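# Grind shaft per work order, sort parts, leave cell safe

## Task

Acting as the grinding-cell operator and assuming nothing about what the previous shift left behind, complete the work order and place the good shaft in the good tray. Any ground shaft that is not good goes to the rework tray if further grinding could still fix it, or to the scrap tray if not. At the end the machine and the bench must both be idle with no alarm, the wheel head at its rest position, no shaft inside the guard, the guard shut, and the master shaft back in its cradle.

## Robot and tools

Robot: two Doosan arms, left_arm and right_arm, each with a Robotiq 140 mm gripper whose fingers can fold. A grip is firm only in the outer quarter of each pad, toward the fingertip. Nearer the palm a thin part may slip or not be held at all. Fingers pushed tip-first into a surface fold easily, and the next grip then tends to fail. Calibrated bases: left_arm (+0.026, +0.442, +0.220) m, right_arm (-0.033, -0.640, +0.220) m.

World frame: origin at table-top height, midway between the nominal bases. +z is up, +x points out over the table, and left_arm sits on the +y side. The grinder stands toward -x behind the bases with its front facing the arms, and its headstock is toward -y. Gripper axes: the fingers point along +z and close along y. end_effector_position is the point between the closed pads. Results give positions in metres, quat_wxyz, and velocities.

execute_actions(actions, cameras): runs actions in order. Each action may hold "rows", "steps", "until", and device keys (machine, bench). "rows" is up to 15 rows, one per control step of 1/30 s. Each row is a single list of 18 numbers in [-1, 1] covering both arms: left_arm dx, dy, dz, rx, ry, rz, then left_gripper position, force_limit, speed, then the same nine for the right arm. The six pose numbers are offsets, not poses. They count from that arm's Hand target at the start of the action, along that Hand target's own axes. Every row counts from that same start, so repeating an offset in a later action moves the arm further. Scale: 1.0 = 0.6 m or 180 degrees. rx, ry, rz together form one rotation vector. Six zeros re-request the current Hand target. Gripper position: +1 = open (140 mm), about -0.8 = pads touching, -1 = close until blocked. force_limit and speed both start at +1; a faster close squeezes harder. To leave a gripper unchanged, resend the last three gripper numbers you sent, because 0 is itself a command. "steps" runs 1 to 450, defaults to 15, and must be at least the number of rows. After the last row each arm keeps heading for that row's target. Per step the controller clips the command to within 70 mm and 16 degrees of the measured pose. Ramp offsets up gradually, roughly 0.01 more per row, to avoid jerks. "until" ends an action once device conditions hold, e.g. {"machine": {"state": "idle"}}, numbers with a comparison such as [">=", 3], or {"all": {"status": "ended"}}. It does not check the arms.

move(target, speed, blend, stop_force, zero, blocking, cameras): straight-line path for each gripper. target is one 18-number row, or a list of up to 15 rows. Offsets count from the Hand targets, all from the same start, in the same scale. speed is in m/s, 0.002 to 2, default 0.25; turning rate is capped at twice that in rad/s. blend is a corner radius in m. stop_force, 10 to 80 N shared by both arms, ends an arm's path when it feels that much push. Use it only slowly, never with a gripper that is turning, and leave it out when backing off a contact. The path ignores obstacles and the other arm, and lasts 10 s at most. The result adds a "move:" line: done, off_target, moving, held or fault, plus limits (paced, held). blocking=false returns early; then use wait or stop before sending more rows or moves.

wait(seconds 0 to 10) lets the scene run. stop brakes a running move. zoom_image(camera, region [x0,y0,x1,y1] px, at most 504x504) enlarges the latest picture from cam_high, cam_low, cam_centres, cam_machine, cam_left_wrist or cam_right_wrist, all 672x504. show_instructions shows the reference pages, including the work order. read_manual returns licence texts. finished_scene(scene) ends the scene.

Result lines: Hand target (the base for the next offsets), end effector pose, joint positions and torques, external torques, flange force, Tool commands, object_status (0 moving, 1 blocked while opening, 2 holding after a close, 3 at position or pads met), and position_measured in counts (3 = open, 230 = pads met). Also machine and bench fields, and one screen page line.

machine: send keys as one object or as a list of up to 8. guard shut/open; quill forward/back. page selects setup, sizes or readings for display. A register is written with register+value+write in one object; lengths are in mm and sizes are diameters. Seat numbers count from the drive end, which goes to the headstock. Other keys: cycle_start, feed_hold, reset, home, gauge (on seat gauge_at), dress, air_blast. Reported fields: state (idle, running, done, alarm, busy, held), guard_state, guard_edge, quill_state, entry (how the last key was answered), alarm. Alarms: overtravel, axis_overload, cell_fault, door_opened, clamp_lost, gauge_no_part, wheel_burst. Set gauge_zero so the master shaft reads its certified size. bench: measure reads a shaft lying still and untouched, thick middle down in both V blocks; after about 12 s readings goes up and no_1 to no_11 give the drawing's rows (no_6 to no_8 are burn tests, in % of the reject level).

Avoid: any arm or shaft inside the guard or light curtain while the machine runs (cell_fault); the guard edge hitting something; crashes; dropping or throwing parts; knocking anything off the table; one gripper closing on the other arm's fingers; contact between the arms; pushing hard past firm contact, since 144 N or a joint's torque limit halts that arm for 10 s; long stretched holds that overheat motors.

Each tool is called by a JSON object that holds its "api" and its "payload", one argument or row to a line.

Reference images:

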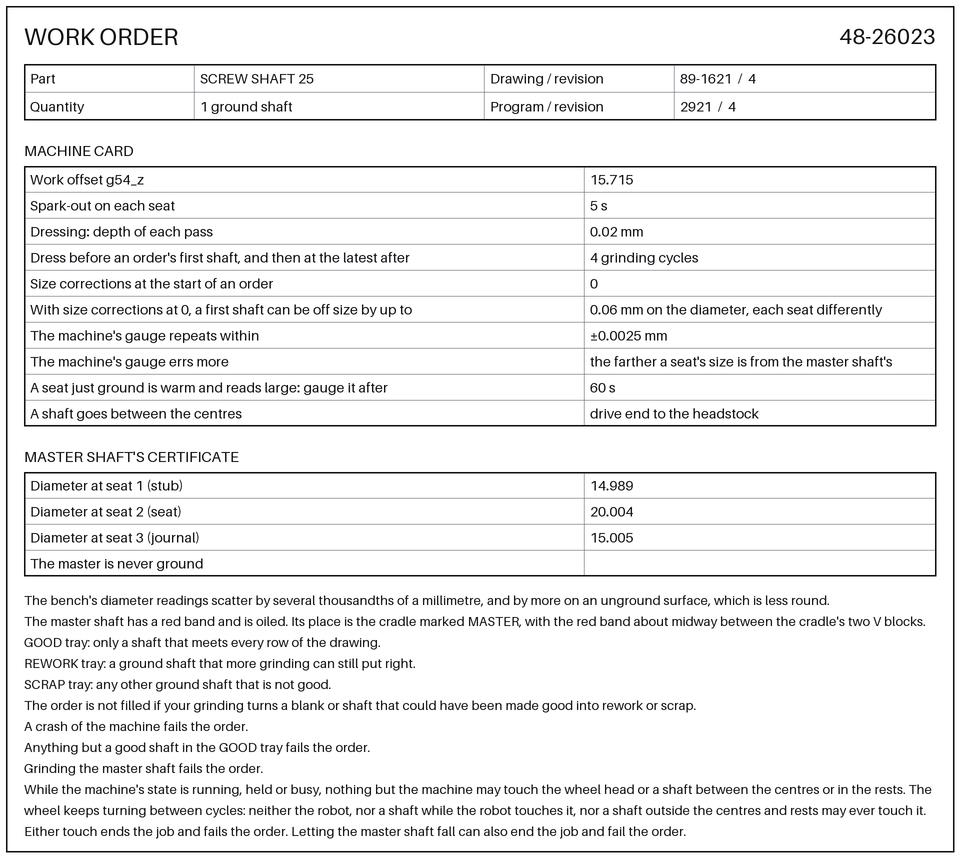

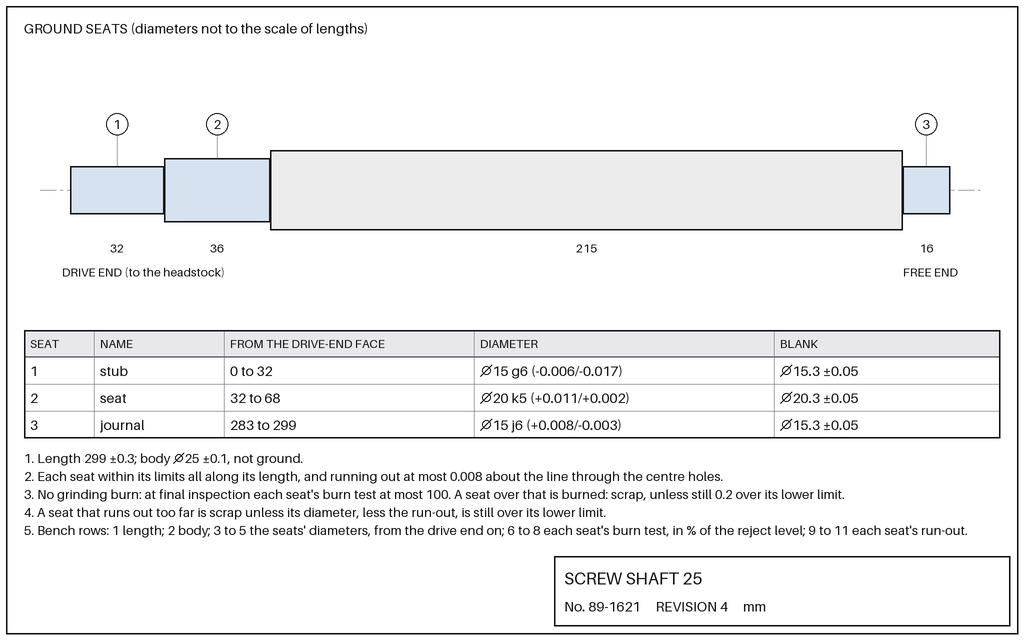

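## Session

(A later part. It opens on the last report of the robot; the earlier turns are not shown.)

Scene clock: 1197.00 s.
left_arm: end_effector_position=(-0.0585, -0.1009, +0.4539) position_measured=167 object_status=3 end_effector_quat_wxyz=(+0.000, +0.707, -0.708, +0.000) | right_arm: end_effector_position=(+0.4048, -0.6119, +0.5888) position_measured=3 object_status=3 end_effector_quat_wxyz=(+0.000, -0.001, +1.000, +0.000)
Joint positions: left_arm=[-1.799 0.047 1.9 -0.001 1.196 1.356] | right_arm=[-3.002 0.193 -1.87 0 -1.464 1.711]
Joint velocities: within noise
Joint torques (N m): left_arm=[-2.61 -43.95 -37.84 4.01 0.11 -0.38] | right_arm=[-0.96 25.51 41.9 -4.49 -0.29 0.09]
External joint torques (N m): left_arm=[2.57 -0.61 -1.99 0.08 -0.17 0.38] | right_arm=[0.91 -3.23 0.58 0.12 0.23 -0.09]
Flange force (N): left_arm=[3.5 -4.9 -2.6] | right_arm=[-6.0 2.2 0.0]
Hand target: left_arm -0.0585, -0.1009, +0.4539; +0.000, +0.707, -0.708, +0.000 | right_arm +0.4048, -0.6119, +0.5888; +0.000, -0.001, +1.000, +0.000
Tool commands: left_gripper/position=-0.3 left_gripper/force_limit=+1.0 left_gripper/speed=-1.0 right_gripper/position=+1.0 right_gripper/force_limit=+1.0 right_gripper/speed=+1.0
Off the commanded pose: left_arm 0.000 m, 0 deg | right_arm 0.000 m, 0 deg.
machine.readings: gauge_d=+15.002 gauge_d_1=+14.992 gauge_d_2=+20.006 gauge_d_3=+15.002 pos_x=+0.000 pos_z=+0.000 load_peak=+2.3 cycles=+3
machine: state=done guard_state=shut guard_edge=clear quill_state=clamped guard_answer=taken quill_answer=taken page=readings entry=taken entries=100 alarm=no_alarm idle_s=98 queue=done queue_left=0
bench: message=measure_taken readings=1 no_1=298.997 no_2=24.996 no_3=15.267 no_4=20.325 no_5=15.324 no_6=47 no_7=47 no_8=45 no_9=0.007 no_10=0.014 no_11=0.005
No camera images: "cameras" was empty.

{"api": "execute_actions", "payload": {
  "actions": [
    {"machine":[{"guard":"open"},{"quill":"back"}],"steps":210,"until":{"machine":{"quill_state":"back"}}}
  ],
  "cameras": []
}}

{"api": "move", "payload": {
  "target": [
    [-0.02,0.5,0,0,0,0,0,1,-1,0,0,0,0,0,0,1,1,1],
    [-0.1857,0.98,0,0,0,0,0,1,-1,0,0,0,0,0,0,1,1,1],
    [-0.1857,0.98,0.36,0,0,0,0,1,-1,0,0,0,0,0,0,1,1,1]
  ],
  "speed": [0.3,0.3,0.2],
  "blend": [0.05,0.03,0],
  "cameras": ["cam_machine","cam_left_wrist"]
}}

Scene clock: 1203.77 s.
left_arm: end_effector_position=(-0.0585, -0.1009, +0.4539) position_measured=167 object_status=3 end_effector_quat_wxyz=(+0.000, +0.707, -0.708, +0.000) | right_arm: end_effector_position=(+0.4048, -0.6119, +0.5888) position_measured=3 object_status=3 end_effector_quat_wxyz=(+0.000, -0.001, +1.000, +0.000)
Joint positions: left_arm=[-1.799 0.047 1.9 -0.001 1.196 1.356] | right_arm=[-3.002 0.193 -1.87 0 -1.464 1.711]
Joint velocities: within noise
Joint torques (N m): left_arm=[-2.62 -43.87 -37.93 3.94 0.02 -0.43] | right_arm=[-1.02 25.22 41.87 -4.49 -0.36 0.08]
External joint torques (N m): left_arm=[2.57 -0.67 -1.87 0.14 -0.08 0.43] | right_arm=[0.98 -3.06 0.45 0.15 0.3 -0.08]
Flange force (N): left_arm=[3.2 -5.0 -2.6] | right_arm=[-5.6 2.4 0.3]
Hand target: left_arm -0.0585, -0.1009, +0.4539; +0.000, +0.707, -0.708, +0.000 | right_arm +0.4048, -0.6119, +0.5888; +0.000, -0.001, +1.000, +0.000
Tool commands: left_gripper/position=-0.3 left_gripper/force_limit=+1.0 left_gripper/speed=-1.0 right_gripper/position=+1.0 right_gripper/force_limit=+1.0 right_gripper/speed=+1.0
Off the commanded pose: left_arm 0.000 m, 0 deg | right_arm 0.000 m, 0 deg.
machine.readings: gauge_d=+15.002 gauge_d_1=+0.000 gauge_d_2=+0.000 gauge_d_3=+0.000 pos_x=+0.000 pos_z=+0.000 load_peak=+2.3 cycles=+3
machine: state=idle guard_state=open guard_edge=clear quill_state=back guard_answer=taken quill_answer=taken page=readings entry=taken entries=100 alarm=no_alarm idle_s=105 queue=running queue_left=0
bench: message=measure_taken readings=1 no_1=298.997 no_2=24.996 no_3=15.267 no_4=20.325 no_5=15.324 no_6=47 no_7=47 no_8=45 no_9=0.007 no_10=0.014 no_11=0.005
No camera images: "cameras" was empty.

Scene clock: 1207.27 s.
left_arm: end_effector_position=(-0.6464, +0.0116, +0.2383) position_measured=129 object_status=3 end_effector_quat_wxyz=(+0.000, +0.707, -0.708, +0.000) | right_arm: end_effector_position=(+0.4048, -0.6119, +0.5888) position_measured=3 object_status=3 end_effector_quat_wxyz=(+0.000, -0.001, +1.000, +0.000)
Joint positions: left_arm=[-2.627 0.579 1.601 -0.001 0.961 0.529] | right_arm=[-3.002 0.193 -1.87 0 -1.464 1.711]
Joint velocities: within noise
Joint torques (N m): left_arm=[-1.92 -92.02 -33.43 3.52 0.16 -0.41] | right_arm=[-0.72 25.56 41.92 -4.51 -0.33 0.07]
External joint torques (N m): left_arm=[2.06 -0.57 -1.57 0.11 -0.2 0.41] | right_arm=[0.76 -3.26 0.68 0.14 0.29 -0.07]
Flange force (N): left_arm=[4.1 0.7 -1.1] | right_arm=[-6.3 1.9 0.0]
Hand target: left_arm -0.6464, +0.0116, +0.2382; +0.000, +0.707, -0.708, +0.000 | right_arm +0.4048, -0.6119, +0.5888; +0.000, -0.001, +1.000, +0.000
Off the commanded pose: left_arm 0.000 m, 0 deg | right_arm 0.000 m, 0 deg.
machine.readings: gauge_d=+15.002 gauge_d_1=+0.000 gauge_d_2=+0.000 gauge_d_3=+0.000 pos_x=+0.000 pos_z=+0.000 load_peak=+2.3 cycles=+3
machine: state=idle guard_state=open guard_edge=clear quill_state=back guard_answer=taken quill_answer=taken page=readings entry=taken entries=100 alarm=no_alarm idle_s=108 queue=done queue_left=0
bench: message=measure_taken readings=1 no_1=298.997 no_2=24.996 no_3=15.267 no_4=20.325 no_5=15.324 no_6=47 no_7=47 no_8=45 no_9=0.007 no_10=0.014 no_11=0.005
move: done
camera_calibration:
cam_left_wrist: T_world_to_cam=[[-0.999949, 0.00827051, -0.00579907, -0.634767], [0.00555906, 0.929933, 0.367687, -0.0937496], [0.0084337, 0.367636, -0.929932, 0.363141], [0, 0, 0, 1]] pos_world=[-0.637276, -0.0410727, 0.368485]
Images, in order (width x height): cam_machine 672x504, cam_left_wrist 672x504.

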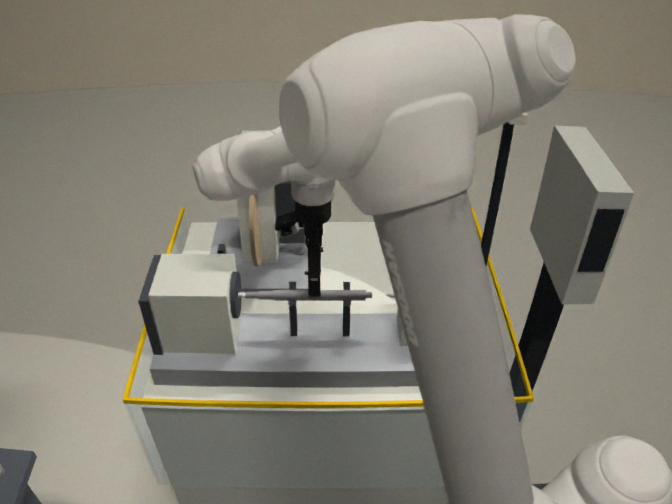

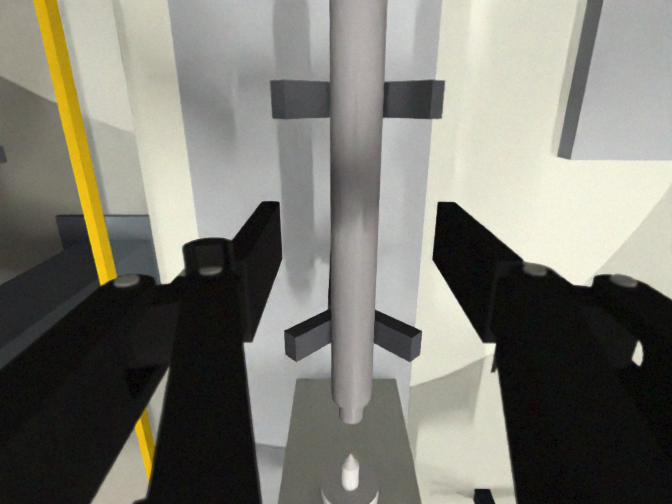

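{"api": "move", "payload": {
  "target": [0,0,0.0645,0,0,0,0,1,-1,0,0,0,0,0,0,1,1,1],
  "speed": 0.08,
  "cameras": []
}}

{"api": "execute_actions", "payload": {
  "actions": [
    {"rows":[[0,0,0,0,0,0,-1,1,-1,0,0,0,0,0,0,1,1,1]],"steps":90}
  ],
  "cameras": ["cam_left_wrist"]
}}

{"api": "move", "payload": {
  "target": [
    [-0.0187,0,0,0,0,0,-1,1,-1,0,0,0,0,0,0,1,1,1],
    [-0.0187,0,-0.08,0,0,0,-1,1,-1,0,0,0,0,0,0,1,1,1],
    [0,0,-0.43,0,0,0,-1,1,-1,0,0,0,0,0,0,1,1,1],
    [0.165,-0.5,-0.43,0,0,0,-1,1,-1,0,0,0,0,0,0,1,1,1],
    [0.187,-0.994,-0.43,0,0,0,-1,1,-1,0,0,0,0,0,0,1,1,1]
  ],
  "speed": [0.04,0.08,0.25,0.25,0.25],
  "blend": [0,0.01,0.05,0.05,0],
  "cameras": ["cam_left_wrist","cam_high"]
}}

Scene clock: 1208.90 s.
left_arm: end_effector_position=(-0.6464, +0.0116, +0.1996) position_measured=129 object_status=3 end_effector_quat_wxyz=(+0.000, +0.707, -0.708, +0.000) | right_arm: end_effector_position=(+0.4048, -0.6119, +0.5888) position_measured=3 object_status=3 end_effector_quat_wxyz=(+0.000, -0.001, +1.000, +0.000)
Joint positions: left_arm=[-2.627 0.616 1.621 -0.001 0.904 0.529] | right_arm=[-3.002 0.193 -1.87 0 -1.464 1.711]
Joint velocities: within noise
Joint torques (N m): left_arm=[-2.45 -93.91 -32.01 3.34 -0.01 -0.44] | right_arm=[-0.93 25.26 41.89 -4.51 -0.33 0.09]
External joint torques (N m): left_arm=[2.57 -0.5 -1.61 0.14 -0.04 0.44] | right_arm=[0.82 -2.87 0.72 0.12 0.28 -0.09]
Flange force (N): left_arm=[4.9 0.6 -1.2] | right_arm=[-5.7 2.0 -0.2]
Hand target: left_arm -0.6464, +0.0116, +0.1995; +0.000, +0.707, -0.708, +0.000 | right_arm +0.4048, -0.6119, +0.5888; +0.000, -0.001, +1.000, +0.000
Off the commanded pose: left_arm 0.000 m, 0 deg | right_arm 0.000 m, 0 deg.
machine.readings: gauge_d=+15.002 gauge_d_1=+0.000 gauge_d_2=+0.000 gauge_d_3=+0.000 pos_x=+0.000 pos_z=+0.000 load_peak=+2.3 cycles=+3
machine: state=idle guard_state=open guard_edge=clear quill_state=back guard_answer=taken quill_answer=taken page=readings entry=taken entries=100 alarm=no_alarm idle_s=110 queue=done queue_left=0
bench: message=measure_taken readings=1 no_1=298.997 no_2=24.996 no_3=15.267 no_4=20.325 no_5=15.324 no_6=47 no_7=47 no_8=45 no_9=0.007 no_10=0.014 no_11=0.005
move: done
No camera images: "cameras" was empty.

Scene clock: 1212.10 s.
left_arm: end_effector_position=(-0.6464, +0.0117, +0.1995) position_measured=196 object_status=2 end_effector_quat_wxyz=(+0.000, +0.707, -0.708, +0.000) | right_arm: end_effector_position=(+0.4048, -0.6119, +0.5888) position_measured=3 object_status=3 end_effector_quat_wxyz=(+0.000, -0.001, +1.000, +0.000)
Joint positions: left_arm=[-2.627 0.617 1.622 -0.001 0.904 0.529] | right_arm=[-3.002 0.193 -1.87 0 -1.464 1.711]
Joint velocities: within noise
Joint torques (N m): left_arm=[-2.57 -85.55 -28.59 3.38 -0.68 -0.29] | right_arm=[-1.04 25.38 41.83 -4.44 -0.32 0.09]
External joint torques (N m): left_arm=[2.68 -8.81 -5.02 0.1 0.64 0.29] | right_arm=[0.94 -3.03 0.75 0.07 0.26 -0.09]
Flange force (N): left_arm=[3.8 -1.0 -12.1] | right_arm=[-5.9 2.3 -0.2]
Hand target: left_arm -0.6464, +0.0116, +0.1995; +0.000, +0.707, -0.708, +0.000 | right_arm +0.4048, -0.6119, +0.5888; +0.000, -0.001, +1.000, +0.000
Off the commanded pose: left_arm 0.000 m, 0 deg | right_arm 0.000 m, 0 deg.
machine.readings: gauge_d=+15.002 gauge_d_1=+0.000 gauge_d_2=+0.000 gauge_d_3=+0.000 pos_x=+0.000 pos_z=+0.000 load_peak=+2.3 cycles=+3
machine: state=idle guard_state=open guard_edge=clear quill_state=back guard_answer=taken quill_answer=taken page=readings entry=taken entries=100 alarm=no_alarm idle_s=113 queue=done queue_left=0
bench: message=measure_taken readings=1 no_1=298.997 no_2=24.996 no_3=15.267 no_4=20.325 no_5=15.324 no_6=47 no_7=47 no_8=45 no_9=0.007 no_10=0.014 no_11=0.005
camera_calibration:
cam_left_wrist: T_world_to_cam=[[-0.999948, 0.00836414, -0.00576357, -0.635001], [0.00565889, 0.929919, 0.36772, -0.0795243], [0.00843531, 0.367668, -0.929919, 0.327021], [0, 0, 0, 1]] pos_world=[-0.637276, -0.0409727, 0.329685]
Images, in order (width x height): cam_left_wrist 672x504.

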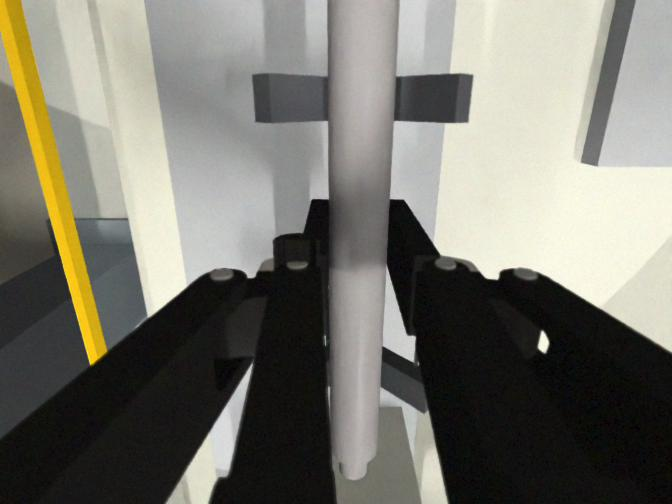

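Scene clock: 1216.70 s.
left_arm: end_effector_position=(-0.0501, -0.1016, +0.4572) position_measured=196 object_status=2 end_effector_quat_wxyz=(+0.000, +0.707, -0.708, +0.000) | right_arm: end_effector_position=(+0.4048, -0.6119, +0.5888) position_measured=3 object_status=3 end_effector_quat_wxyz=(+0.000, -0.001, +1.000, +0.000)
Joint positions: left_arm=[-1.784 0.044 1.896 -0.001 1.202 1.372] | right_arm=[-3.002 0.193 -1.87 0 -1.464 1.711]
Joint velocities: within noise
Joint torques (N m): left_arm=[-2.75 -48.07 -43.15 3.86 -0.07 -0.42] | right_arm=[-0.95 25.49 41.85 -4.5 -0.33 0.08]
External joint torques (N m): left_arm=[2.72 3.74 3.3 0.24 0.02 0.42] | right_arm=[0.89 -3.25 0.55 0.15 0.27 -0.08]
Flange force (N): left_arm=[1.6 -5.6 6.5] | right_arm=[-6.0 2.2 0.2]
Hand target: left_arm -0.0501, -0.1017, +0.4572; +0.000, +0.707, -0.708, +0.000 | right_arm +0.4048, -0.6119, +0.5888; +0.000, -0.001, +1.000, +0.000
Off the commanded pose: left_arm 0.000 m, 0 deg | right_arm 0.000 m, 0 deg.
machine.readings: gauge_d=+15.002 gauge_d_1=+0.000 gauge_d_2=+0.000 gauge_d_3=+0.000 pos_x=+0.000 pos_z=+0.000 load_peak=+2.3 cycles=+3
machine: state=idle guard_state=open guard_edge=clear quill_state=back guard_answer=taken quill_answer=taken page=readings entry=taken entries=100 alarm=no_alarm idle_s=118 queue=done queue_left=0
bench: message=measure_taken readings=1 no_1=298.997 no_2=24.996 no_3=15.267 no_4=20.325 no_5=15.324 no_6=47 no_7=47 no_8=45 no_9=0.007 no_10=0.014 no_11=0.005
move: done
camera_calibration:
cam_left_wrist: T_world_to_cam=[[-0.999948, 0.00845685, -0.00572876, -0.0363048], [0.005759, 0.929966, 0.3676, -0.0722182], [0.00843629, 0.367548, -0.929966, 0.603297], [0, 0, 0, 1]] pos_world=[-0.0409766, -0.154273, 0.587385]
Images, in order (width x height): cam_high 672x504, cam_left_wrist 672x504.

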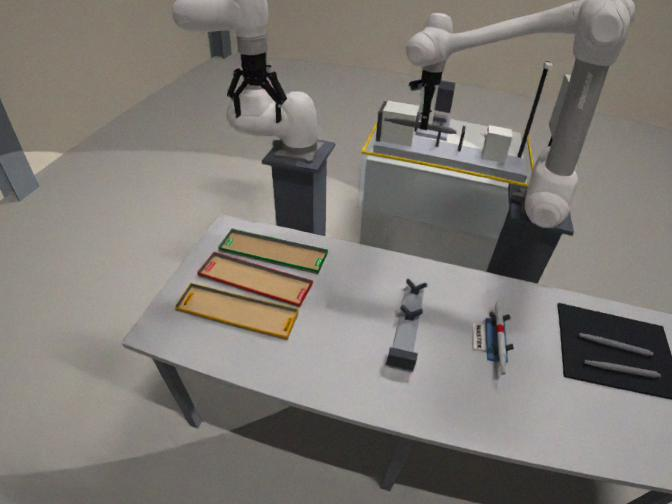

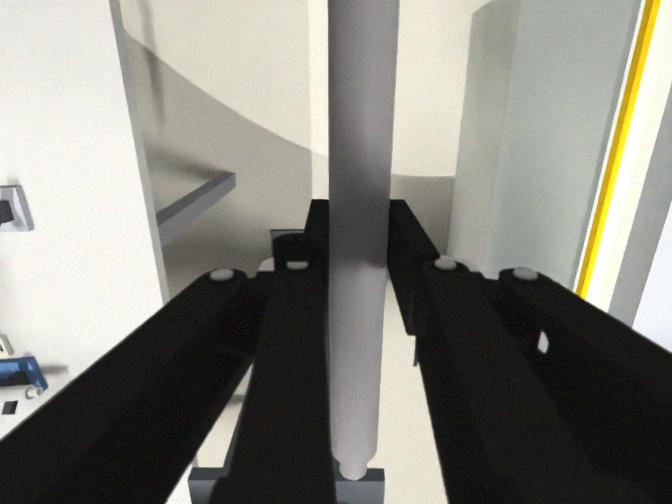

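{"api": "move", "payload": {
  "target": [
    [-0.036,-0.5,0,0,0,-0.25,-1,1,-1,0,0,0,0,0,0,1,1,1],
    [-0.1715,-0.968,0.2,0,0,-0.508,-1,1,-1,0,0,0,0,0,0,1,1,1],
    [-0.1715,-0.968,0.562,0,0,-0.508,-1,1,-1,0,0,0,0,0,0,1,1,1]
  ],
  "speed": [0.25,0.25,0.15],
  "blend": [0.05,0.03,0],
  "cameras": ["cam_left_wrist","cam_low"]
}}

Scene clock: 1222.20 s.
left_arm: end_effector_position=(+0.5307, +0.0008, +0.1198) position_measured=196 object_status=2 end_effector_quat_wxyz=(+0.000, +1.000, +0.012, +0.000) | right_arm: end_effector_position=(+0.4048, -0.6119, +0.5888) position_measured=3 object_status=3 end_effector_quat_wxyz=(+0.000, -0.001, +1.000, +0.000)
Joint positions: left_arm=[-0.783 0.563 1.926 0.001 0.654 0.776] | right_arm=[-3.002 0.193 -1.87 0 -1.464 1.711]
Joint velocities: within noise
Joint torques (N m): left_arm=[-2.52 -88.21 -27.81 2.56 0.05 -0.36] | right_arm=[-0.94 25.39 41.85 -4.48 -0.33 0.06]
External joint torques (N m): left_arm=[2.35 6.11 1.73 0.13 -0.11 0.36] | right_arm=[0.93 -3.1 0.69 0.11 0.28 -0.06]
Flange force (N): left_arm=[4.9 -1.0 8.9] | right_arm=[-6.0 2.3 -0.1]
Hand target: left_arm +0.5307, +0.0007, +0.1198; +0.000, +1.000, +0.012, +0.000 | right_arm +0.4048, -0.6119, +0.5888; +0.000, -0.001, +1.000, +0.000
Off the commanded pose: left_arm 0.000 m, 0 deg | right_arm 0.000 m, 0 deg.
machine.readings: gauge_d=+15.002 gauge_d_1=+0.000 gauge_d_2=+0.000 gauge_d_3=+0.000 pos_x=+0.000 pos_z=+0.000 load_peak=+2.3 cycles=+3
machine: state=idle guard_state=open guard_edge=clear quill_state=back guard_answer=taken quill_answer=taken page=readings entry=taken entries=100 alarm=no_alarm idle_s=123 queue=done queue_left=0
bench: message=measure_taken readings=1 no_1=298.997 no_2=24.996 no_3=15.267 no_4=20.325 no_5=15.324 no_6=47 no_7=47 no_8=45 no_9=0.007 no_10=0.014 no_11=0.005
move: done
camera_calibration:
cam_left_wrist: T_world_to_cam=[[0.0167718, -0.999833, -0.00720909, 0.00306697], [-0.929894, -0.0182475, 0.367375, 0.450456], [-0.367445, 0.000542164, -0.930045, 0.446699], [0, 0, 0, 1]] pos_world=[0.582963, 0.011044, 0.249986]
Images, in order (width x height): cam_low 672x504, cam_left_wrist 672x504.

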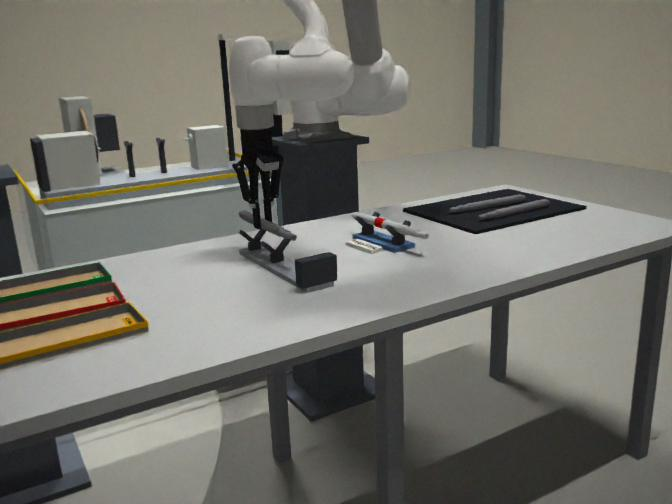

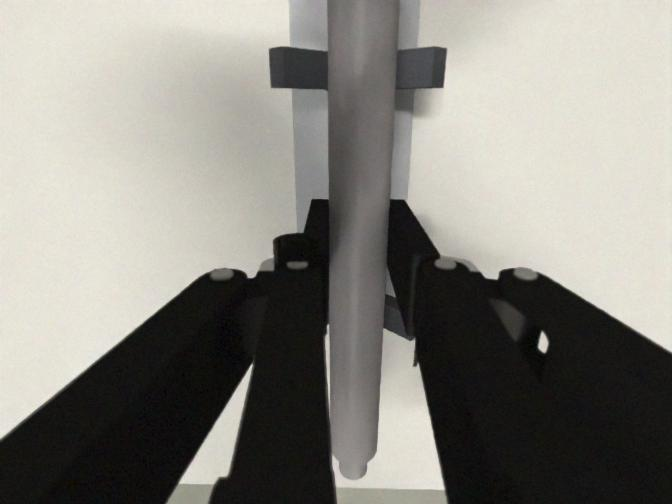

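{"api": "move", "payload": {
  "target": [0,-0.001,0.05,0,0,0,-1,1,-1,0,0,0,0,0,0,1,1,1],
  "speed": 0.1,
  "cameras": []
}}

{"api": "move", "payload": {
  "target": [0,0,0.04,0,0,0,-1,1,-1,0,0,0,0,0,0,1,1,1],
  "speed": 0.012,
  "stop_force": 12,
  "cameras": []
}}

{"api": "execute_actions", "payload": {
  "actions": [
    {"rows":[[0,0,-0.002,0,0,0,-1,1,-1,0,0,0,0,0,0,1,1,1]],"steps":12},
    {"rows":[[0,0,0,0,0,0,-0.3,1,-1,0,0,0,0,0,0,1,1,1]],"steps":45}
  ],
  "cameras": []
}}

{"api": "move", "payload": {
  "target": [0,0,-0.15,0,0,0,-0.3,1,-1,0,0,0,0,0,0,1,1,1],
  "speed": 0.15,
  "cameras": ["cam_low","cam_left_wrist"]
}}

{"api": "execute_actions", "payload": {
  "actions": [
    {"bench":{"measure":true},"steps":450,"until":{"bench":{"readings":[">",1]}}}
  ],
  "cameras": []
}}

{"api": "execute_actions", "payload": {
  "actions": [
    {"bench":{"measure":true},"steps":450,"until":{"bench":{"readings":[">",2]}}}
  ],
  "cameras": []
}}

{"api": "execute_actions", "payload": {
  "actions": [
    {"bench":{"measure":true},"steps":450,"until":{"bench":{"readings":[">",3]}}}
  ],
  "cameras": []
}}

Scene clock: 1225.10 s.
left_arm: end_effector_position=(+0.5307, +0.0013, +0.0898) position_measured=196 object_status=2 end_effector_quat_wxyz=(+0.000, +1.000, +0.012, +0.000) | right_arm: end_effector_position=(+0.4048, -0.6119, +0.5888) position_measured=3 object_status=3 end_effector_quat_wxyz=(+0.000, -0.001, +1.000, +0.000)
Joint positions: left_arm=[-0.782 0.604 1.933 0.001 0.605 0.777] | right_arm=[-3.002 0.193 -1.87 0 -1.464 1.711]
Joint velocities: within noise
Joint torques (N m): left_arm=[-2.32 -90.08 -26.08 2.36 0.09 -0.48] | right_arm=[-0.99 25.32 41.87 -4.52 -0.34 0.06]
External joint torques (N m): left_arm=[2.18 6.1 1.91 0.14 -0.11 0.48] | right_arm=[0.96 -3.05 0.61 0.15 0.28 -0.06]
Flange force (N): left_arm=[4.2 -1.5 9.1] | right_arm=[-5.7 2.4 0.0]
Hand target: left_arm +0.5307, +0.0013, +0.0898; +0.000, +1.000, +0.012, +0.000 | right_arm +0.4048, -0.6119, +0.5888; +0.000, -0.001, +1.000, +0.000
Off the commanded pose: left_arm 0.000 m, 0 deg | right_arm 0.000 m, 0 deg.
machine.readings: gauge_d=+15.002 gauge_d_1=+0.000 gauge_d_2=+0.000 gauge_d_3=+0.000 pos_x=+0.000 pos_z=+0.000 load_peak=+2.3 cycles=+3
machine: state=idle guard_state=open guard_edge=clear quill_state=back guard_answer=taken quill_answer=taken page=readings entry=taken entries=100 alarm=no_alarm idle_s=126 queue=done queue_left=0
bench: message=measure_taken readings=1 no_1=298.997 no_2=24.996 no_3=15.267 no_4=20.325 no_5=15.324 no_6=47 no_7=47 no_8=45 no_9=0.007 no_10=0.014 no_11=0.005
move: done
No camera images: "cameras" was empty.

Scene clock: 1226.60 s.
left_arm: end_effector_position=(+0.5308, +0.0012, +0.0793) position_measured=196 object_status=2 end_effector_quat_wxyz=(+0.000, +1.000, +0.012, +0.000) | right_arm: end_effector_position=(+0.4048, -0.6119, +0.5888) position_measured=3 object_status=3 end_effector_quat_wxyz=(+0.000, -0.001, +1.000, +0.000)
Joint positions: left_arm=[-0.782 0.619 1.934 0.001 0.589 0.777] | right_arm=[-3.002 0.193 -1.87 0 -1.464 1.711]
Joint velocities: within noise
Joint torques (N m): left_arm=[1.99 -65.79 -14.81 3.91 -0.29 -0.3] | right_arm=[-0.74 25.28 41.84 -4.49 -0.32 0.09]
External joint torques (N m): left_arm=[-2.14 -19.03 -8.94 -1.45 0.25 0.3] | right_arm=[0.53 -3.04 0.47 0.12 0.26 -0.09]
Flange force (N): left_arm=[-1.6 2.3 -28.8] | right_arm=[-5.7 1.4 0.2]
Hand target: left_arm +0.5308, +0.0012, +0.0793; +0.000, +1.000, +0.012, +0.000 (not the last commanded pose) | right_arm +0.4048, -0.6119, +0.5888; +0.000, -0.001, +1.000, +0.000
Off the commanded pose: left_arm 0.014 m, 0 deg | right_arm 0.000 m, 0 deg.
machine.readings: gauge_d=+15.002 gauge_d_1=+0.000 gauge_d_2=+0.000 gauge_d_3=+0.000 pos_x=+0.000 pos_z=+0.000 load_peak=+2.3 cycles=+3
machine: state=idle guard_state=open guard_edge=clear quill_state=back guard_answer=taken quill_answer=taken page=readings entry=taken entries=100 alarm=no_alarm idle_s=127 queue=done queue_left=0
bench: message=measure_taken readings=1 no_1=298.997 no_2=24.996 no_3=15.267 no_4=20.325 no_5=15.324 no_6=47 no_7=47 no_8=45 no_9=0.007 no_10=0.014 no_11=0.005
move: contact (left_arm)
No camera images: "cameras" was empty.

Scene clock: 1228.70 s.
left_arm: end_effector_position=(+0.5308, +0.0012, +0.0805) position_measured=167 object_status=3 end_effector_quat_wxyz=(+0.000, +1.000, +0.012, +0.000) | right_arm: end_effector_position=(+0.4048, -0.6119, +0.5888) position_measured=3 object_status=3 end_effector_quat_wxyz=(+0.000, -0.001, +1.000, +0.000)
Joint positions: left_arm=[-0.782 0.618 1.934 0.001 0.59 0.777] | right_arm=[-3.002 0.193 -1.87 0 -1.464 1.711]
Joint velocities: within noise
Joint torques (N m): left_arm=[-2.81 -84.43 -22.84 2.26 0.11 -0.45] | right_arm=[-0.78 25.16 41.84 -4.51 -0.32 0.08]
External joint torques (N m): left_arm=[2.64 -0.23 -0.97 0.19 -0.16 0.45] | right_arm=[0.67 -2.83 0.68 0.14 0.26 -0.08]
External joint torques at the end of the 1st action: left_arm=[2.44 6.12 1.82 0.07 -0.1 0.31] | right_arm=[1.19 -3.2 0.62 0.13 0.27 -0.1]
Flange force (N): left_arm=[4.5 -2.2 -0.2] | right_arm=[-5.6 1.7 -0.1]
Flange force at the end of the 1st action (N): left_arm=[4.4 -1.5 9.2] | right_arm=[-5.9 2.8 0.1]
Hand target: left_arm +0.5308, +0.0012, +0.0805; +0.000, +1.000, +0.012, +0.000 | right_arm +0.4048, -0.6119, +0.5888; +0.000, -0.001, +1.000, +0.000
Off the commanded pose: left_arm 0.000 m, 0 deg | right_arm 0.000 m, 0 deg.
machine.readings: gauge_d=+15.002 gauge_d_1=+0.000 gauge_d_2=+0.000 gauge_d_3=+0.000 pos_x=+0.000 pos_z=+0.000 load_peak=+2.3 cycles=+3
machine: state=idle guard_state=open guard_edge=clear quill_state=back guard_answer=taken quill_answer=taken page=readings entry=taken entries=100 alarm=no_alarm idle_s=129 queue=done queue_left=0
bench: message=measure_taken readings=1 no_1=298.997 no_2=24.996 no_3=15.267 no_4=20.325 no_5=15.324 no_6=47 no_7=47 no_8=45 no_9=0.007 no_10=0.014 no_11=0.005
No camera images: "cameras" was empty.

Scene clock: 1229.67 s.
left_arm: end_effector_position=(+0.5308, +0.0012, +0.1704) position_measured=167 object_status=3 end_effector_quat_wxyz=(+0.000, +1.000, +0.012, +0.000) | right_arm: end_effector_position=(+0.4048, -0.6119, +0.5888) position_measured=3 object_status=3 end_effector_quat_wxyz=(+0.000, -0.001, +1.000, +0.000)
Joint positions: left_arm=[-0.782 0.496 1.91 0 0.736 0.777] | right_arm=[-3.002 0.193 -1.87 0 -1.464 1.711]
Joint velocities: within noise
Joint torques (N m): left_arm=[-2.74 -79.19 -26.83 2.82 0.15 -0.38] | right_arm=[-0.89 25.29 41.87 -4.5 -0.32 0.08]
External joint torques (N m): left_arm=[2.59 0.49 -1.83 0.14 -0.19 0.38] | right_arm=[0.91 -3.05 0.62 0.14 0.26 -0.08]
Flange force (N): left_arm=[6.2 -0.3 0.2] | right_arm=[-5.8 2.3 0.0]
Hand target: left_arm +0.5308, +0.0012, +0.1705; +0.000, +1.000, +0.012, +0.000 | right_arm +0.4048, -0.6119, +0.5888; +0.000, -0.001, +1.000, +0.000
Off the commanded pose: left_arm 0.000 m, 0 deg | right_arm 0.000 m, 0 deg.
machine.readings: gauge_d=+15.002 gauge_d_1=+0.000 gauge_d_2=+0.000 gauge_d_3=+0.000 pos_x=+0.000 pos_z=+0.000 load_peak=+2.3 cycles=+3
machine: state=idle guard_state=open guard_edge=clear quill_state=back guard_answer=taken quill_answer=taken page=readings entry=taken entries=100 alarm=no_alarm idle_s=130 queue=done queue_left=0
bench: message=measure_taken readings=1 no_1=298.997 no_2=24.996 no_3=15.267 no_4=20.325 no_5=15.324 no_6=47 no_7=47 no_8=45 no_9=0.007 no_10=0.014 no_11=0.005
move: done
camera_calibration:
cam_left_wrist: T_world_to_cam=[[0.0167506, -0.999835, -0.00698279, 0.00387448], [-0.929976, -0.0181445, 0.367172, 0.432041], [-0.367238, 0.000343499, -0.930127, 0.493795], [0, 0, 0, 1]] pos_world=[0.583063, 0.0115434, 0.300686]
Images, in order (width x height): cam_low 672x504, cam_left_wrist 672x504.

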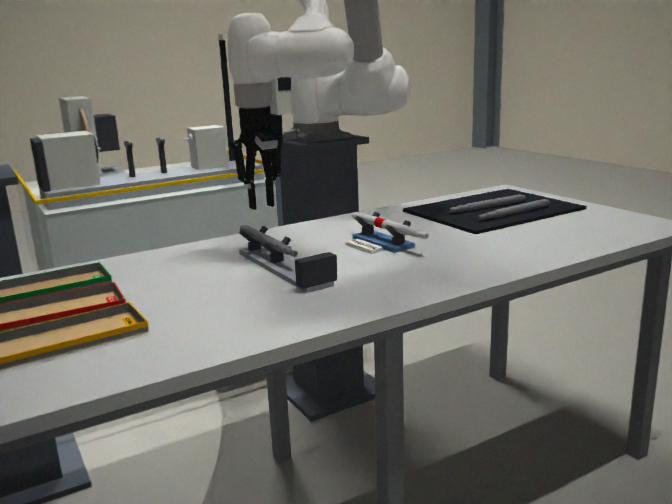

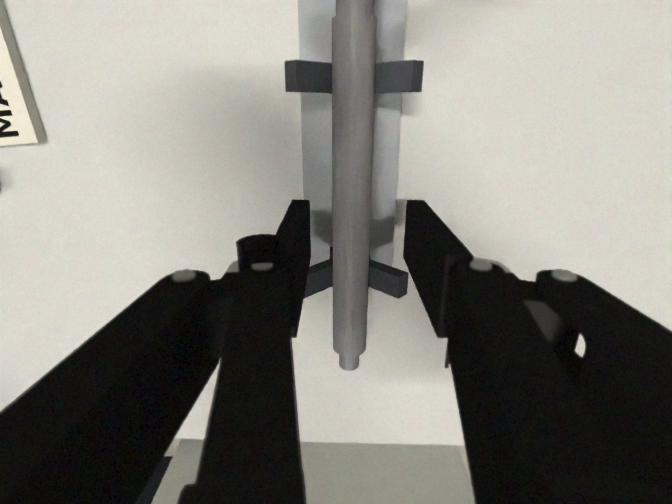

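Scene clock: 1241.87 s.
left_arm: end_effector_position=(+0.5308, +0.0012, +0.1705) position_measured=167 object_status=3 end_effector_quat_wxyz=(+0.000, +1.000, +0.012, +0.000) | right_arm: end_effector_position=(+0.4048, -0.6119, +0.5888) position_measured=3 object_status=3 end_effector_quat_wxyz=(+0.000, -0.001, +1.000, +0.000)
Joint positions: left_arm=[-0.782 0.496 1.91 0 0.736 0.777] | right_arm=[-3.002 0.193 -1.87 0 -1.464 1.711]
Joint velocities: within noise
Joint torques (N m): left_arm=[-2.6 -78.19 -27.12 2.84 0.02 -0.41] | right_arm=[-0.9 25.38 41.92 -4.52 -0.33 0.13]
External joint torques (N m): left_arm=[2.43 -0.49 -1.59 0.12 -0.06 0.41] | right_arm=[0.9 -3.17 0.52 0.16 0.28 -0.13]
Flange force (N): left_arm=[5.0 -1.2 -1.2] | right_arm=[-5.9 2.1 0.2]
Hand target: left_arm +0.5308, +0.0012, +0.1705; +0.000, +1.000, +0.012, +0.000 | right_arm +0.4048, -0.6119, +0.5888; +0.000, -0.001, +1.000, +0.000
Tool commands: left_gripper/position=-0.3 left_gripper/force_limit=+1.0 left_gripper/speed=-1.0 right_gripper/position=+1.0 right_gripper/force_limit=+1.0 right_gripper/speed=+1.0
Off the commanded pose: left_arm 0.000 m, 0 deg | right_arm 0.000 m, 0 deg.
machine.readings: gauge_d=+15.002 gauge_d_1=+0.000 gauge_d_2=+0.000 gauge_d_3=+0.000 pos_x=+0.000 pos_z=+0.000 load_peak=+2.3 cycles=+3
machine: state=idle guard_state=open guard_edge=clear quill_state=back guard_answer=taken quill_answer=taken page=readings entry=taken entries=100 alarm=no_alarm idle_s=143 queue=done queue_left=0
bench: message=measure_taken readings=2 no_1=299.002 no_2=24.992 no_3=14.995 no_4=20.002 no_5=15.004 no_6=42 no_7=44 no_8=46 no_9=0.001 no_10=0.000 no_11=0.000
No camera images: "cameras" was empty.

Scene clock: 1254.07 s.
left_arm: end_effector_position=(+0.5308, +0.0012, +0.1705) position_measured=167 object_status=3 end_effector_quat_wxyz=(+0.000, +1.000, +0.012, +0.000) | right_arm: end_effector_position=(+0.4048, -0.6119, +0.5888) position_measured=3 object_status=3 end_effector_quat_wxyz=(+0.000, -0.001, +1.000, +0.000)
Joint positions: left_arm=[-0.782 0.496 1.91 0 0.736 0.777] | right_arm=[-3.002 0.193 -1.87 0 -1.464 1.711]
Joint velocities: within noise
Joint torques (N m): left_arm=[-2.1 -78.13 -27.29 2.78 0.16 -0.38] | right_arm=[-1.02 25.34 41.91 -4.52 -0.33 0.11]
External joint torques (N m): left_arm=[1.94 -0.61 -1.52 0.19 -0.21 0.38] | right_arm=[1 -2.96 0.8 0.13 0.28 -0.11]
Flange force (N): left_arm=[4.1 -0.9 -1.0] | right_arm=[-5.8 2.4 -0.3]
Hand target: left_arm +0.5308, +0.0012, +0.1705; +0.000, +1.000, +0.012, +0.000 | right_arm +0.4048, -0.6119, +0.5888; +0.000, -0.001, +1.000, +0.000
Tool commands: left_gripper/position=-0.3 left_gripper/force_limit=+1.0 left_gripper/speed=-1.0 right_gripper/position=+1.0 right_gripper/force_limit=+1.0 right_gripper/speed=+1.0
Off the commanded pose: left_arm 0.000 m, 0 deg | right_arm 0.000 m, 0 deg.
machine.readings: gauge_d=+15.002 gauge_d_1=+0.000 gauge_d_2=+0.000 gauge_d_3=+0.000 pos_x=+0.000 pos_z=+0.000 load_peak=+2.3 cycles=+3
machine: state=idle guard_state=open guard_edge=clear quill_state=back guard_answer=taken quill_answer=taken page=readings entry=taken entries=100 alarm=no_alarm idle_s=155 queue=done queue_left=0
bench: message=measure_taken readings=3 no_1=299.006 no_2=24.988 no_3=14.999 no_4=20.016 no_5=14.998 no_6=47 no_7=44 no_8=46 no_9=0.001 no_10=0.002 no_11=0.000
No camera images: "cameras" was empty.

Scene clock: 1266.27 s.
left_arm: end_effector_position=(+0.5308, +0.0012, +0.1705) position_measured=167 object_status=3 end_effector_quat_wxyz=(+0.000, +1.000, +0.012, +0.000) | right_arm: end_effector_position=(+0.4048, -0.6119, +0.5888) position_measured=3 object_status=3 end_effector_quat_wxyz=(+0.000, -0.001, +1.000, +0.000)
Joint positions: left_arm=[-0.782 0.496 1.91 0 0.736 0.777] | right_arm=[-3.002 0.193 -1.87 0 -1.464 1.711]
Joint velocities: within noise
Joint torques (N m): left_arm=[-2.78 -78.49 -27.25 2.79 0.07 -0.4] | right_arm=[-0.89 25.47 41.94 -4.5 -0.35 0.08]
External joint torques (N m): left_arm=[2.64 -0.12 -1.32 0.16 -0.1 0.4] | right_arm=[0.89 -3.21 0.57 0.13 0.29 -0.08]
Flange force (N): left_arm=[5.1 -1.5 -0.5] | right_arm=[-6.0 2.2 0.2]
Hand target: left_arm +0.5308, +0.0012, +0.1705; +0.000, +1.000, +0.012, +0.000 | right_arm +0.4048, -0.6119, +0.5888; +0.000, -0.001, +1.000, +0.000
Tool commands: left_gripper/position=-0.3 left_gripper/force_limit=+1.0 left_gripper/speed=-1.0 right_gripper/position=+1.0 right_gripper/force_limit=+1.0 right_gripper/speed=+1.0
Off the commanded pose: left_arm 0.000 m, 0 deg | right_arm 0.000 m, 0 deg.
machine.readings: gauge_d=+15.002 gauge_d_1=+0.000 gauge_d_2=+0.000 gauge_d_3=+0.000 pos_x=+0.000 pos_z=+0.000 load_peak=+2.3 cycles=+3
machine: state=idle guard_state=open guard_edge=clear quill_state=back guard_answer=taken quill_answer=taken page=readings entry=taken entries=100 alarm=no_alarm idle_s=167 queue=done queue_left=0
bench: message=measure_taken readings=4 no_1=298.997 no_2=24.994 no_3=14.991 no_4=20.007 no_5=14.999 no_6=45 no_7=42 no_8=44 no_9=0.001 no_10=0.000 no_11=0.001
No camera images: "cameras" was empty.

{"api": "move", "payload": {
  "target": [
    [0,0,-0.3,0,0,0,-0.3,1,-1,0,0,0,0,0,0,0,1,-1],
    [-0.096,-0.703,-0.6,0,0,0,-0.3,1,-1,0,0,0,0,0,0,0,1,-1]
  ],
  "speed": 0.35,
  "blend": 0.05,
  "cameras": []
}}

{"api": "execute_actions", "payload": {
  "actions": [
    {"machine":{"guard":"shut"},"steps":3}
  ],
  "cameras": []
}}

{"api": "move", "payload": {
  "target": [0,0,0,0,0,0,-0.3,1,-1,-0.21,0.985,0.46,0,0,0,0,1,-1],
  "speed": 0.3
}}

{"api": "zoom_image", "payload": {
  "camera": "cam_right_wrist",
  "region": [200, 0, 500, 400]
}}

Scene clock: 1272.10 s.
left_arm: end_effector_position=(+0.4633, +0.4212, +0.5308) position_measured=167 object_status=3 end_effector_quat_wxyz=(+0.000, +1.000, +0.012, +0.000) | right_arm: end_effector_position=(+0.4048, -0.6119, +0.5888) position_measured=129 object_status=3 end_effector_quat_wxyz=(+0.000, -0.001, +1.000, +0.000)
Joint positions: left_arm=[-0.14 -0.177 1.963 0.001 1.356 1.419] | right_arm=[-3.002 0.193 -1.87 0 -1.464 1.711]
Joint velocities: within noise
Joint torques (N m): left_arm=[-2.34 -22.15 -39.91 4.17 0.08 -0.46] | right_arm=[-1.07 25.29 41.84 -4.5 -0.33 0.08]
External joint torques (N m): left_arm=[2.26 -1.07 -1.97 0.13 -0.14 0.46] | right_arm=[0.94 -2.87 0.8 0.12 0.28 -0.08]
Flange force (N): left_arm=[1.9 -6.1 -3.1] | right_arm=[-5.7 2.3 -0.3]
Hand target: left_arm +0.4633, +0.4212, +0.5308; +0.000, +1.000, +0.012, +0.000 | right_arm +0.4048, -0.6119, +0.5888; +0.000, -0.001, +1.000, +0.000
Off the commanded pose: left_arm 0.000 m, 0 deg | right_arm 0.000 m, 0 deg.
machine.readings: gauge_d=+15.002 gauge_d_1=+0.000 gauge_d_2=+0.000 gauge_d_3=+0.000 pos_x=+0.000 pos_z=+0.000 load_peak=+2.3 cycles=+3
machine: state=idle guard_state=open guard_edge=clear quill_state=back guard_answer=taken quill_answer=taken page=readings entry=taken entries=100 alarm=no_alarm idle_s=172 queue=done queue_left=0
bench: message=measure_taken readings=4 no_1=298.997 no_2=24.994 no_3=14.991 no_4=20.007 no_5=14.999 no_6=45 no_7=42 no_8=44 no_9=0.001 no_10=0.000 no_11=0.001
move: done; blend cut to 0 m at target 1
No camera images: "cameras" was empty.

Scene clock: 1272.40 s.
left_arm: end_effector_position=(+0.4633, +0.4212, +0.5308) position_measured=167 object_status=3 end_effector_quat_wxyz=(+0.000, +1.000, +0.012, +0.000) | right_arm: end_effector_position=(+0.4048, -0.6119, +0.5888) position_measured=129 object_status=3 end_effector_quat_wxyz=(+0.000, -0.001, +1.000, +0.000)
Joint positions: left_arm=[-0.14 -0.177 1.963 0.001 1.356 1.419] | right_arm=[-3.002 0.193 -1.87 0 -1.464 1.711]
Joint velocities: within noise
Joint torques (N m): left_arm=[-2.55 -22.93 -39.77 4.18 0.08 -0.41] | right_arm=[-0.87 25.24 41.77 -4.54 -0.33 0.13]
External joint torques (N m): left_arm=[2.49 -0.23 -2.01 0.11 -0.13 0.41] | right_arm=[0.89 -2.99 0.73 0.18 0.28 -0.13]
Flange force (N): left_arm=[3.4 -6.4 -2.9] | right_arm=[-5.8 2.1 -0.2]
Hand target: left_arm +0.4633, +0.4212, +0.5308; +0.000, +1.000, +0.012, +0.000 | right_arm +0.4048, -0.6119, +0.5888; +0.000, -0.001, +1.000, +0.000
Tool commands: left_gripper/position=-0.3 left_gripper/force_limit=+1.0 left_gripper/speed=-1.0 right_gripper/position=+0.0 right_gripper/force_limit=+1.0 right_gripper/speed=-1.0
Off the commanded pose: left_arm 0.000 m, 0 deg | right_arm 0.000 m, 0 deg.
machine.readings: gauge_d=+15.002 gauge_d_1=+0.000 gauge_d_2=+0.000 gauge_d_3=+0.000 pos_x=+0.000 pos_z=+0.000 load_peak=+2.3 cycles=+3
machine: state=idle guard_state=between guard_edge=clear quill_state=back guard_answer=taken quill_answer=taken page=readings entry=taken entries=100 alarm=no_alarm idle_s=173 queue=running queue_left=0
bench: message=measure_taken readings=4 no_1=298.997 no_2=24.994 no_3=14.991 no_4=20.007 no_5=14.999 no_6=45 no_7=42 no_8=44 no_9=0.001 no_10=0.000 no_11=0.001
No camera images: "cameras" was empty.

Scene clock: 1275.10 s.
left_arm: end_effector_position=(+0.4633, +0.4212, +0.5308) position_measured=167 object_status=3 end_effector_quat_wxyz=(+0.000, +1.000, +0.012, +0.000) | right_arm: end_effector_position=(+0.5298, -0.0206, +0.3130) position_measured=129 object_status=3 end_effector_quat_wxyz=(+0.000, -0.001, +1.000, +0.000)
Joint positions: left_arm=[-0.14 -0.177 1.963 0.001 1.356 1.419] | right_arm=[-2.27 -0.571 -1.461 0 -1.11 2.444]
Joint velocities: within noise
Joint torques (N m): left_arm=[-2.6 -22.44 -39.7 4.12 0.09 -0.37] | right_arm=[-0.83 99.99 38 -4.03 -0.31 0.11]
External joint torques (N m): left_arm=[2.54 -0.68 -2 0.16 -0.14 0.37] | right_arm=[0.5 -4.55 0.2 0.14 0.26 -0.11]
Flange force (N): left_arm=[2.6 -6.5 -3.0] | right_arm=[-4.3 5.4 3.5]
Hand target: left_arm +0.4633, +0.4212, +0.5308; +0.000, +1.000, +0.012, +0.000 | right_arm +0.5298, -0.0206, +0.3129; +0.000, -0.001, +1.000, +0.000
Off the commanded pose: left_arm 0.000 m, 0 deg | right_arm 0.000 m, 0 deg.
machine.readings: gauge_d=+15.002 gauge_d_1=+0.000 gauge_d_2=+0.000 gauge_d_3=+0.000 pos_x=+0.000 pos_z=+0.000 load_peak=+2.3 cycles=+3
machine: state=idle guard_state=shut guard_edge=clear quill_state=back guard_answer=taken quill_answer=taken page=readings entry=taken entries=100 alarm=no_alarm idle_s=175 queue=done queue_left=0
bench: message=measure_taken readings=4 no_1=298.997 no_2=24.994 no_3=14.991 no_4=20.007 no_5=14.999 no_6=45 no_7=42 no_8=44 no_9=0.001 no_10=0.000 no_11=0.001
move: done
camera_calibration:
cam_left_wrist: T_world_to_cam=[[0.0167871, -0.999835, -0.00688778, 0.427368], [-0.93001, -0.0181436, 0.367086, 0.244763], [-0.367151, 0.000243376, -0.930161, 0.804045], [0, 0, 0, 1]] pos_world=[0.515663, 0.431543, 0.660986]
cam_right_wrist: T_world_to_cam=[[0.00339714, 0.999911, -0.0128799, 0.0344124], [0.935258, 0.00138195, 0.353964, -0.600801], [0.35395, -0.0132485, -0.93517, 0.249144], [0, 0, 0, 1]] pos_world=[0.473603, -0.0302782, 0.446097]

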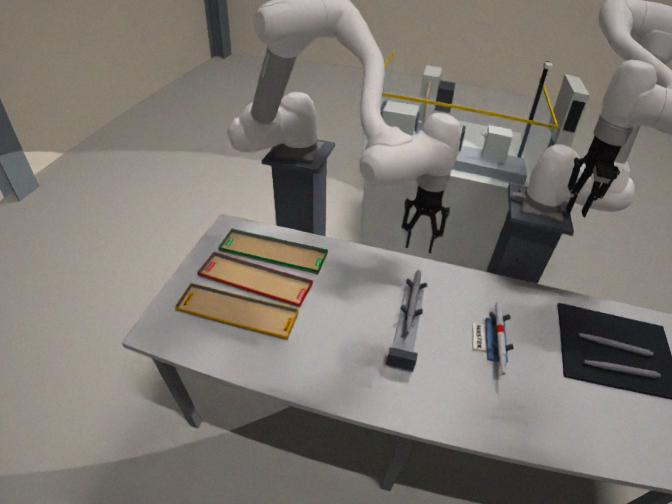

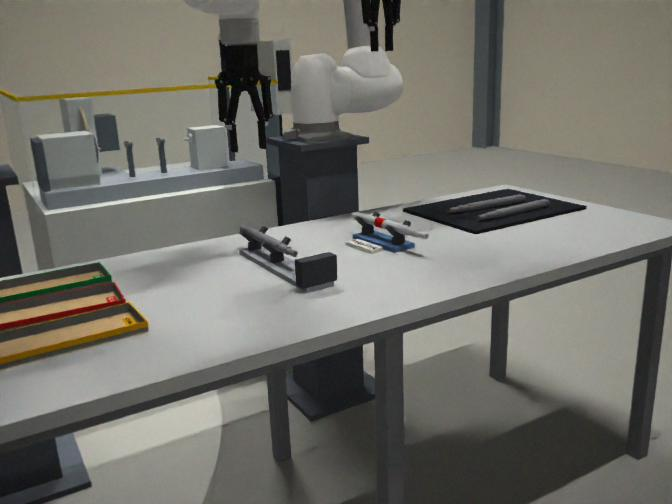

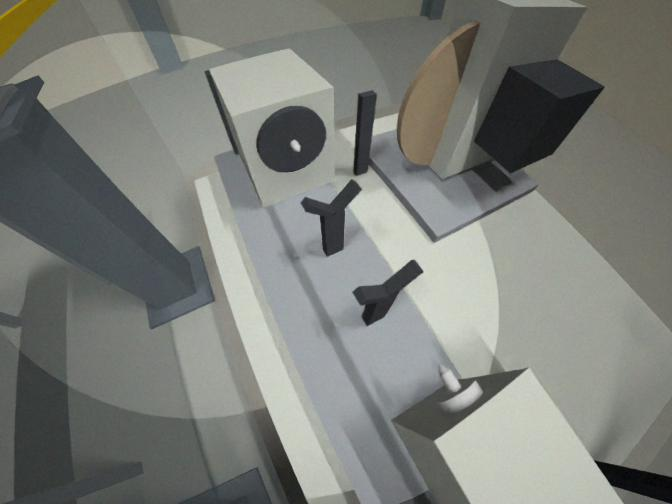

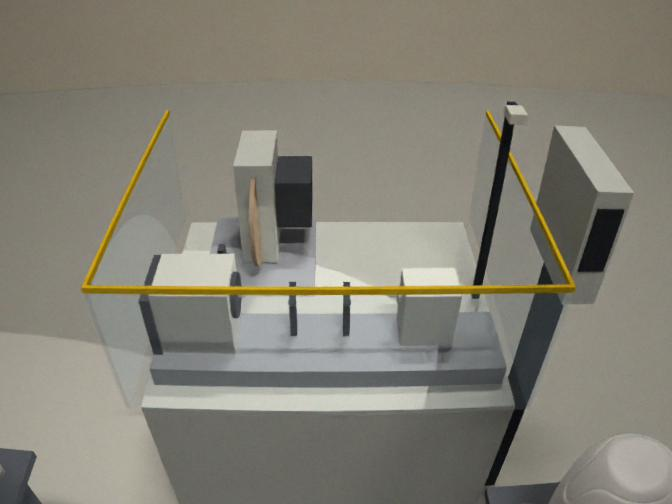

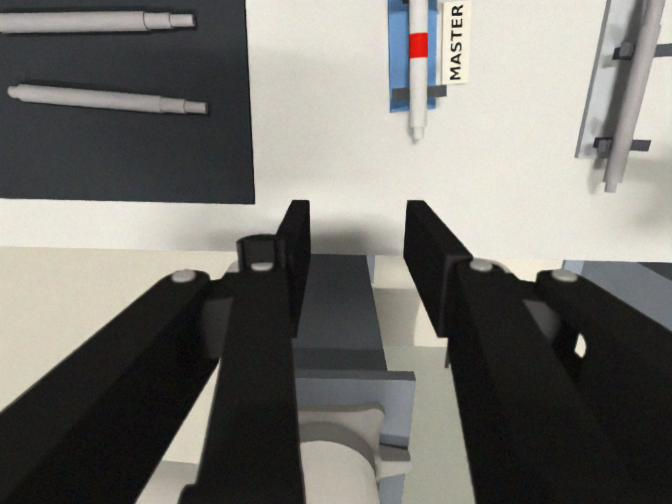

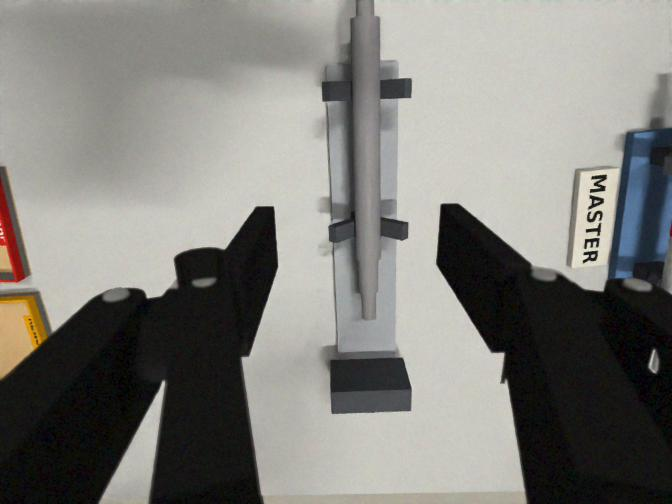

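Scaled by 1.260 from the camera's 672x504 image, which has a finer 960x720 frame.

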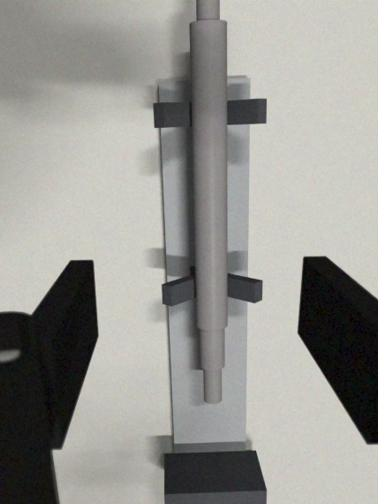

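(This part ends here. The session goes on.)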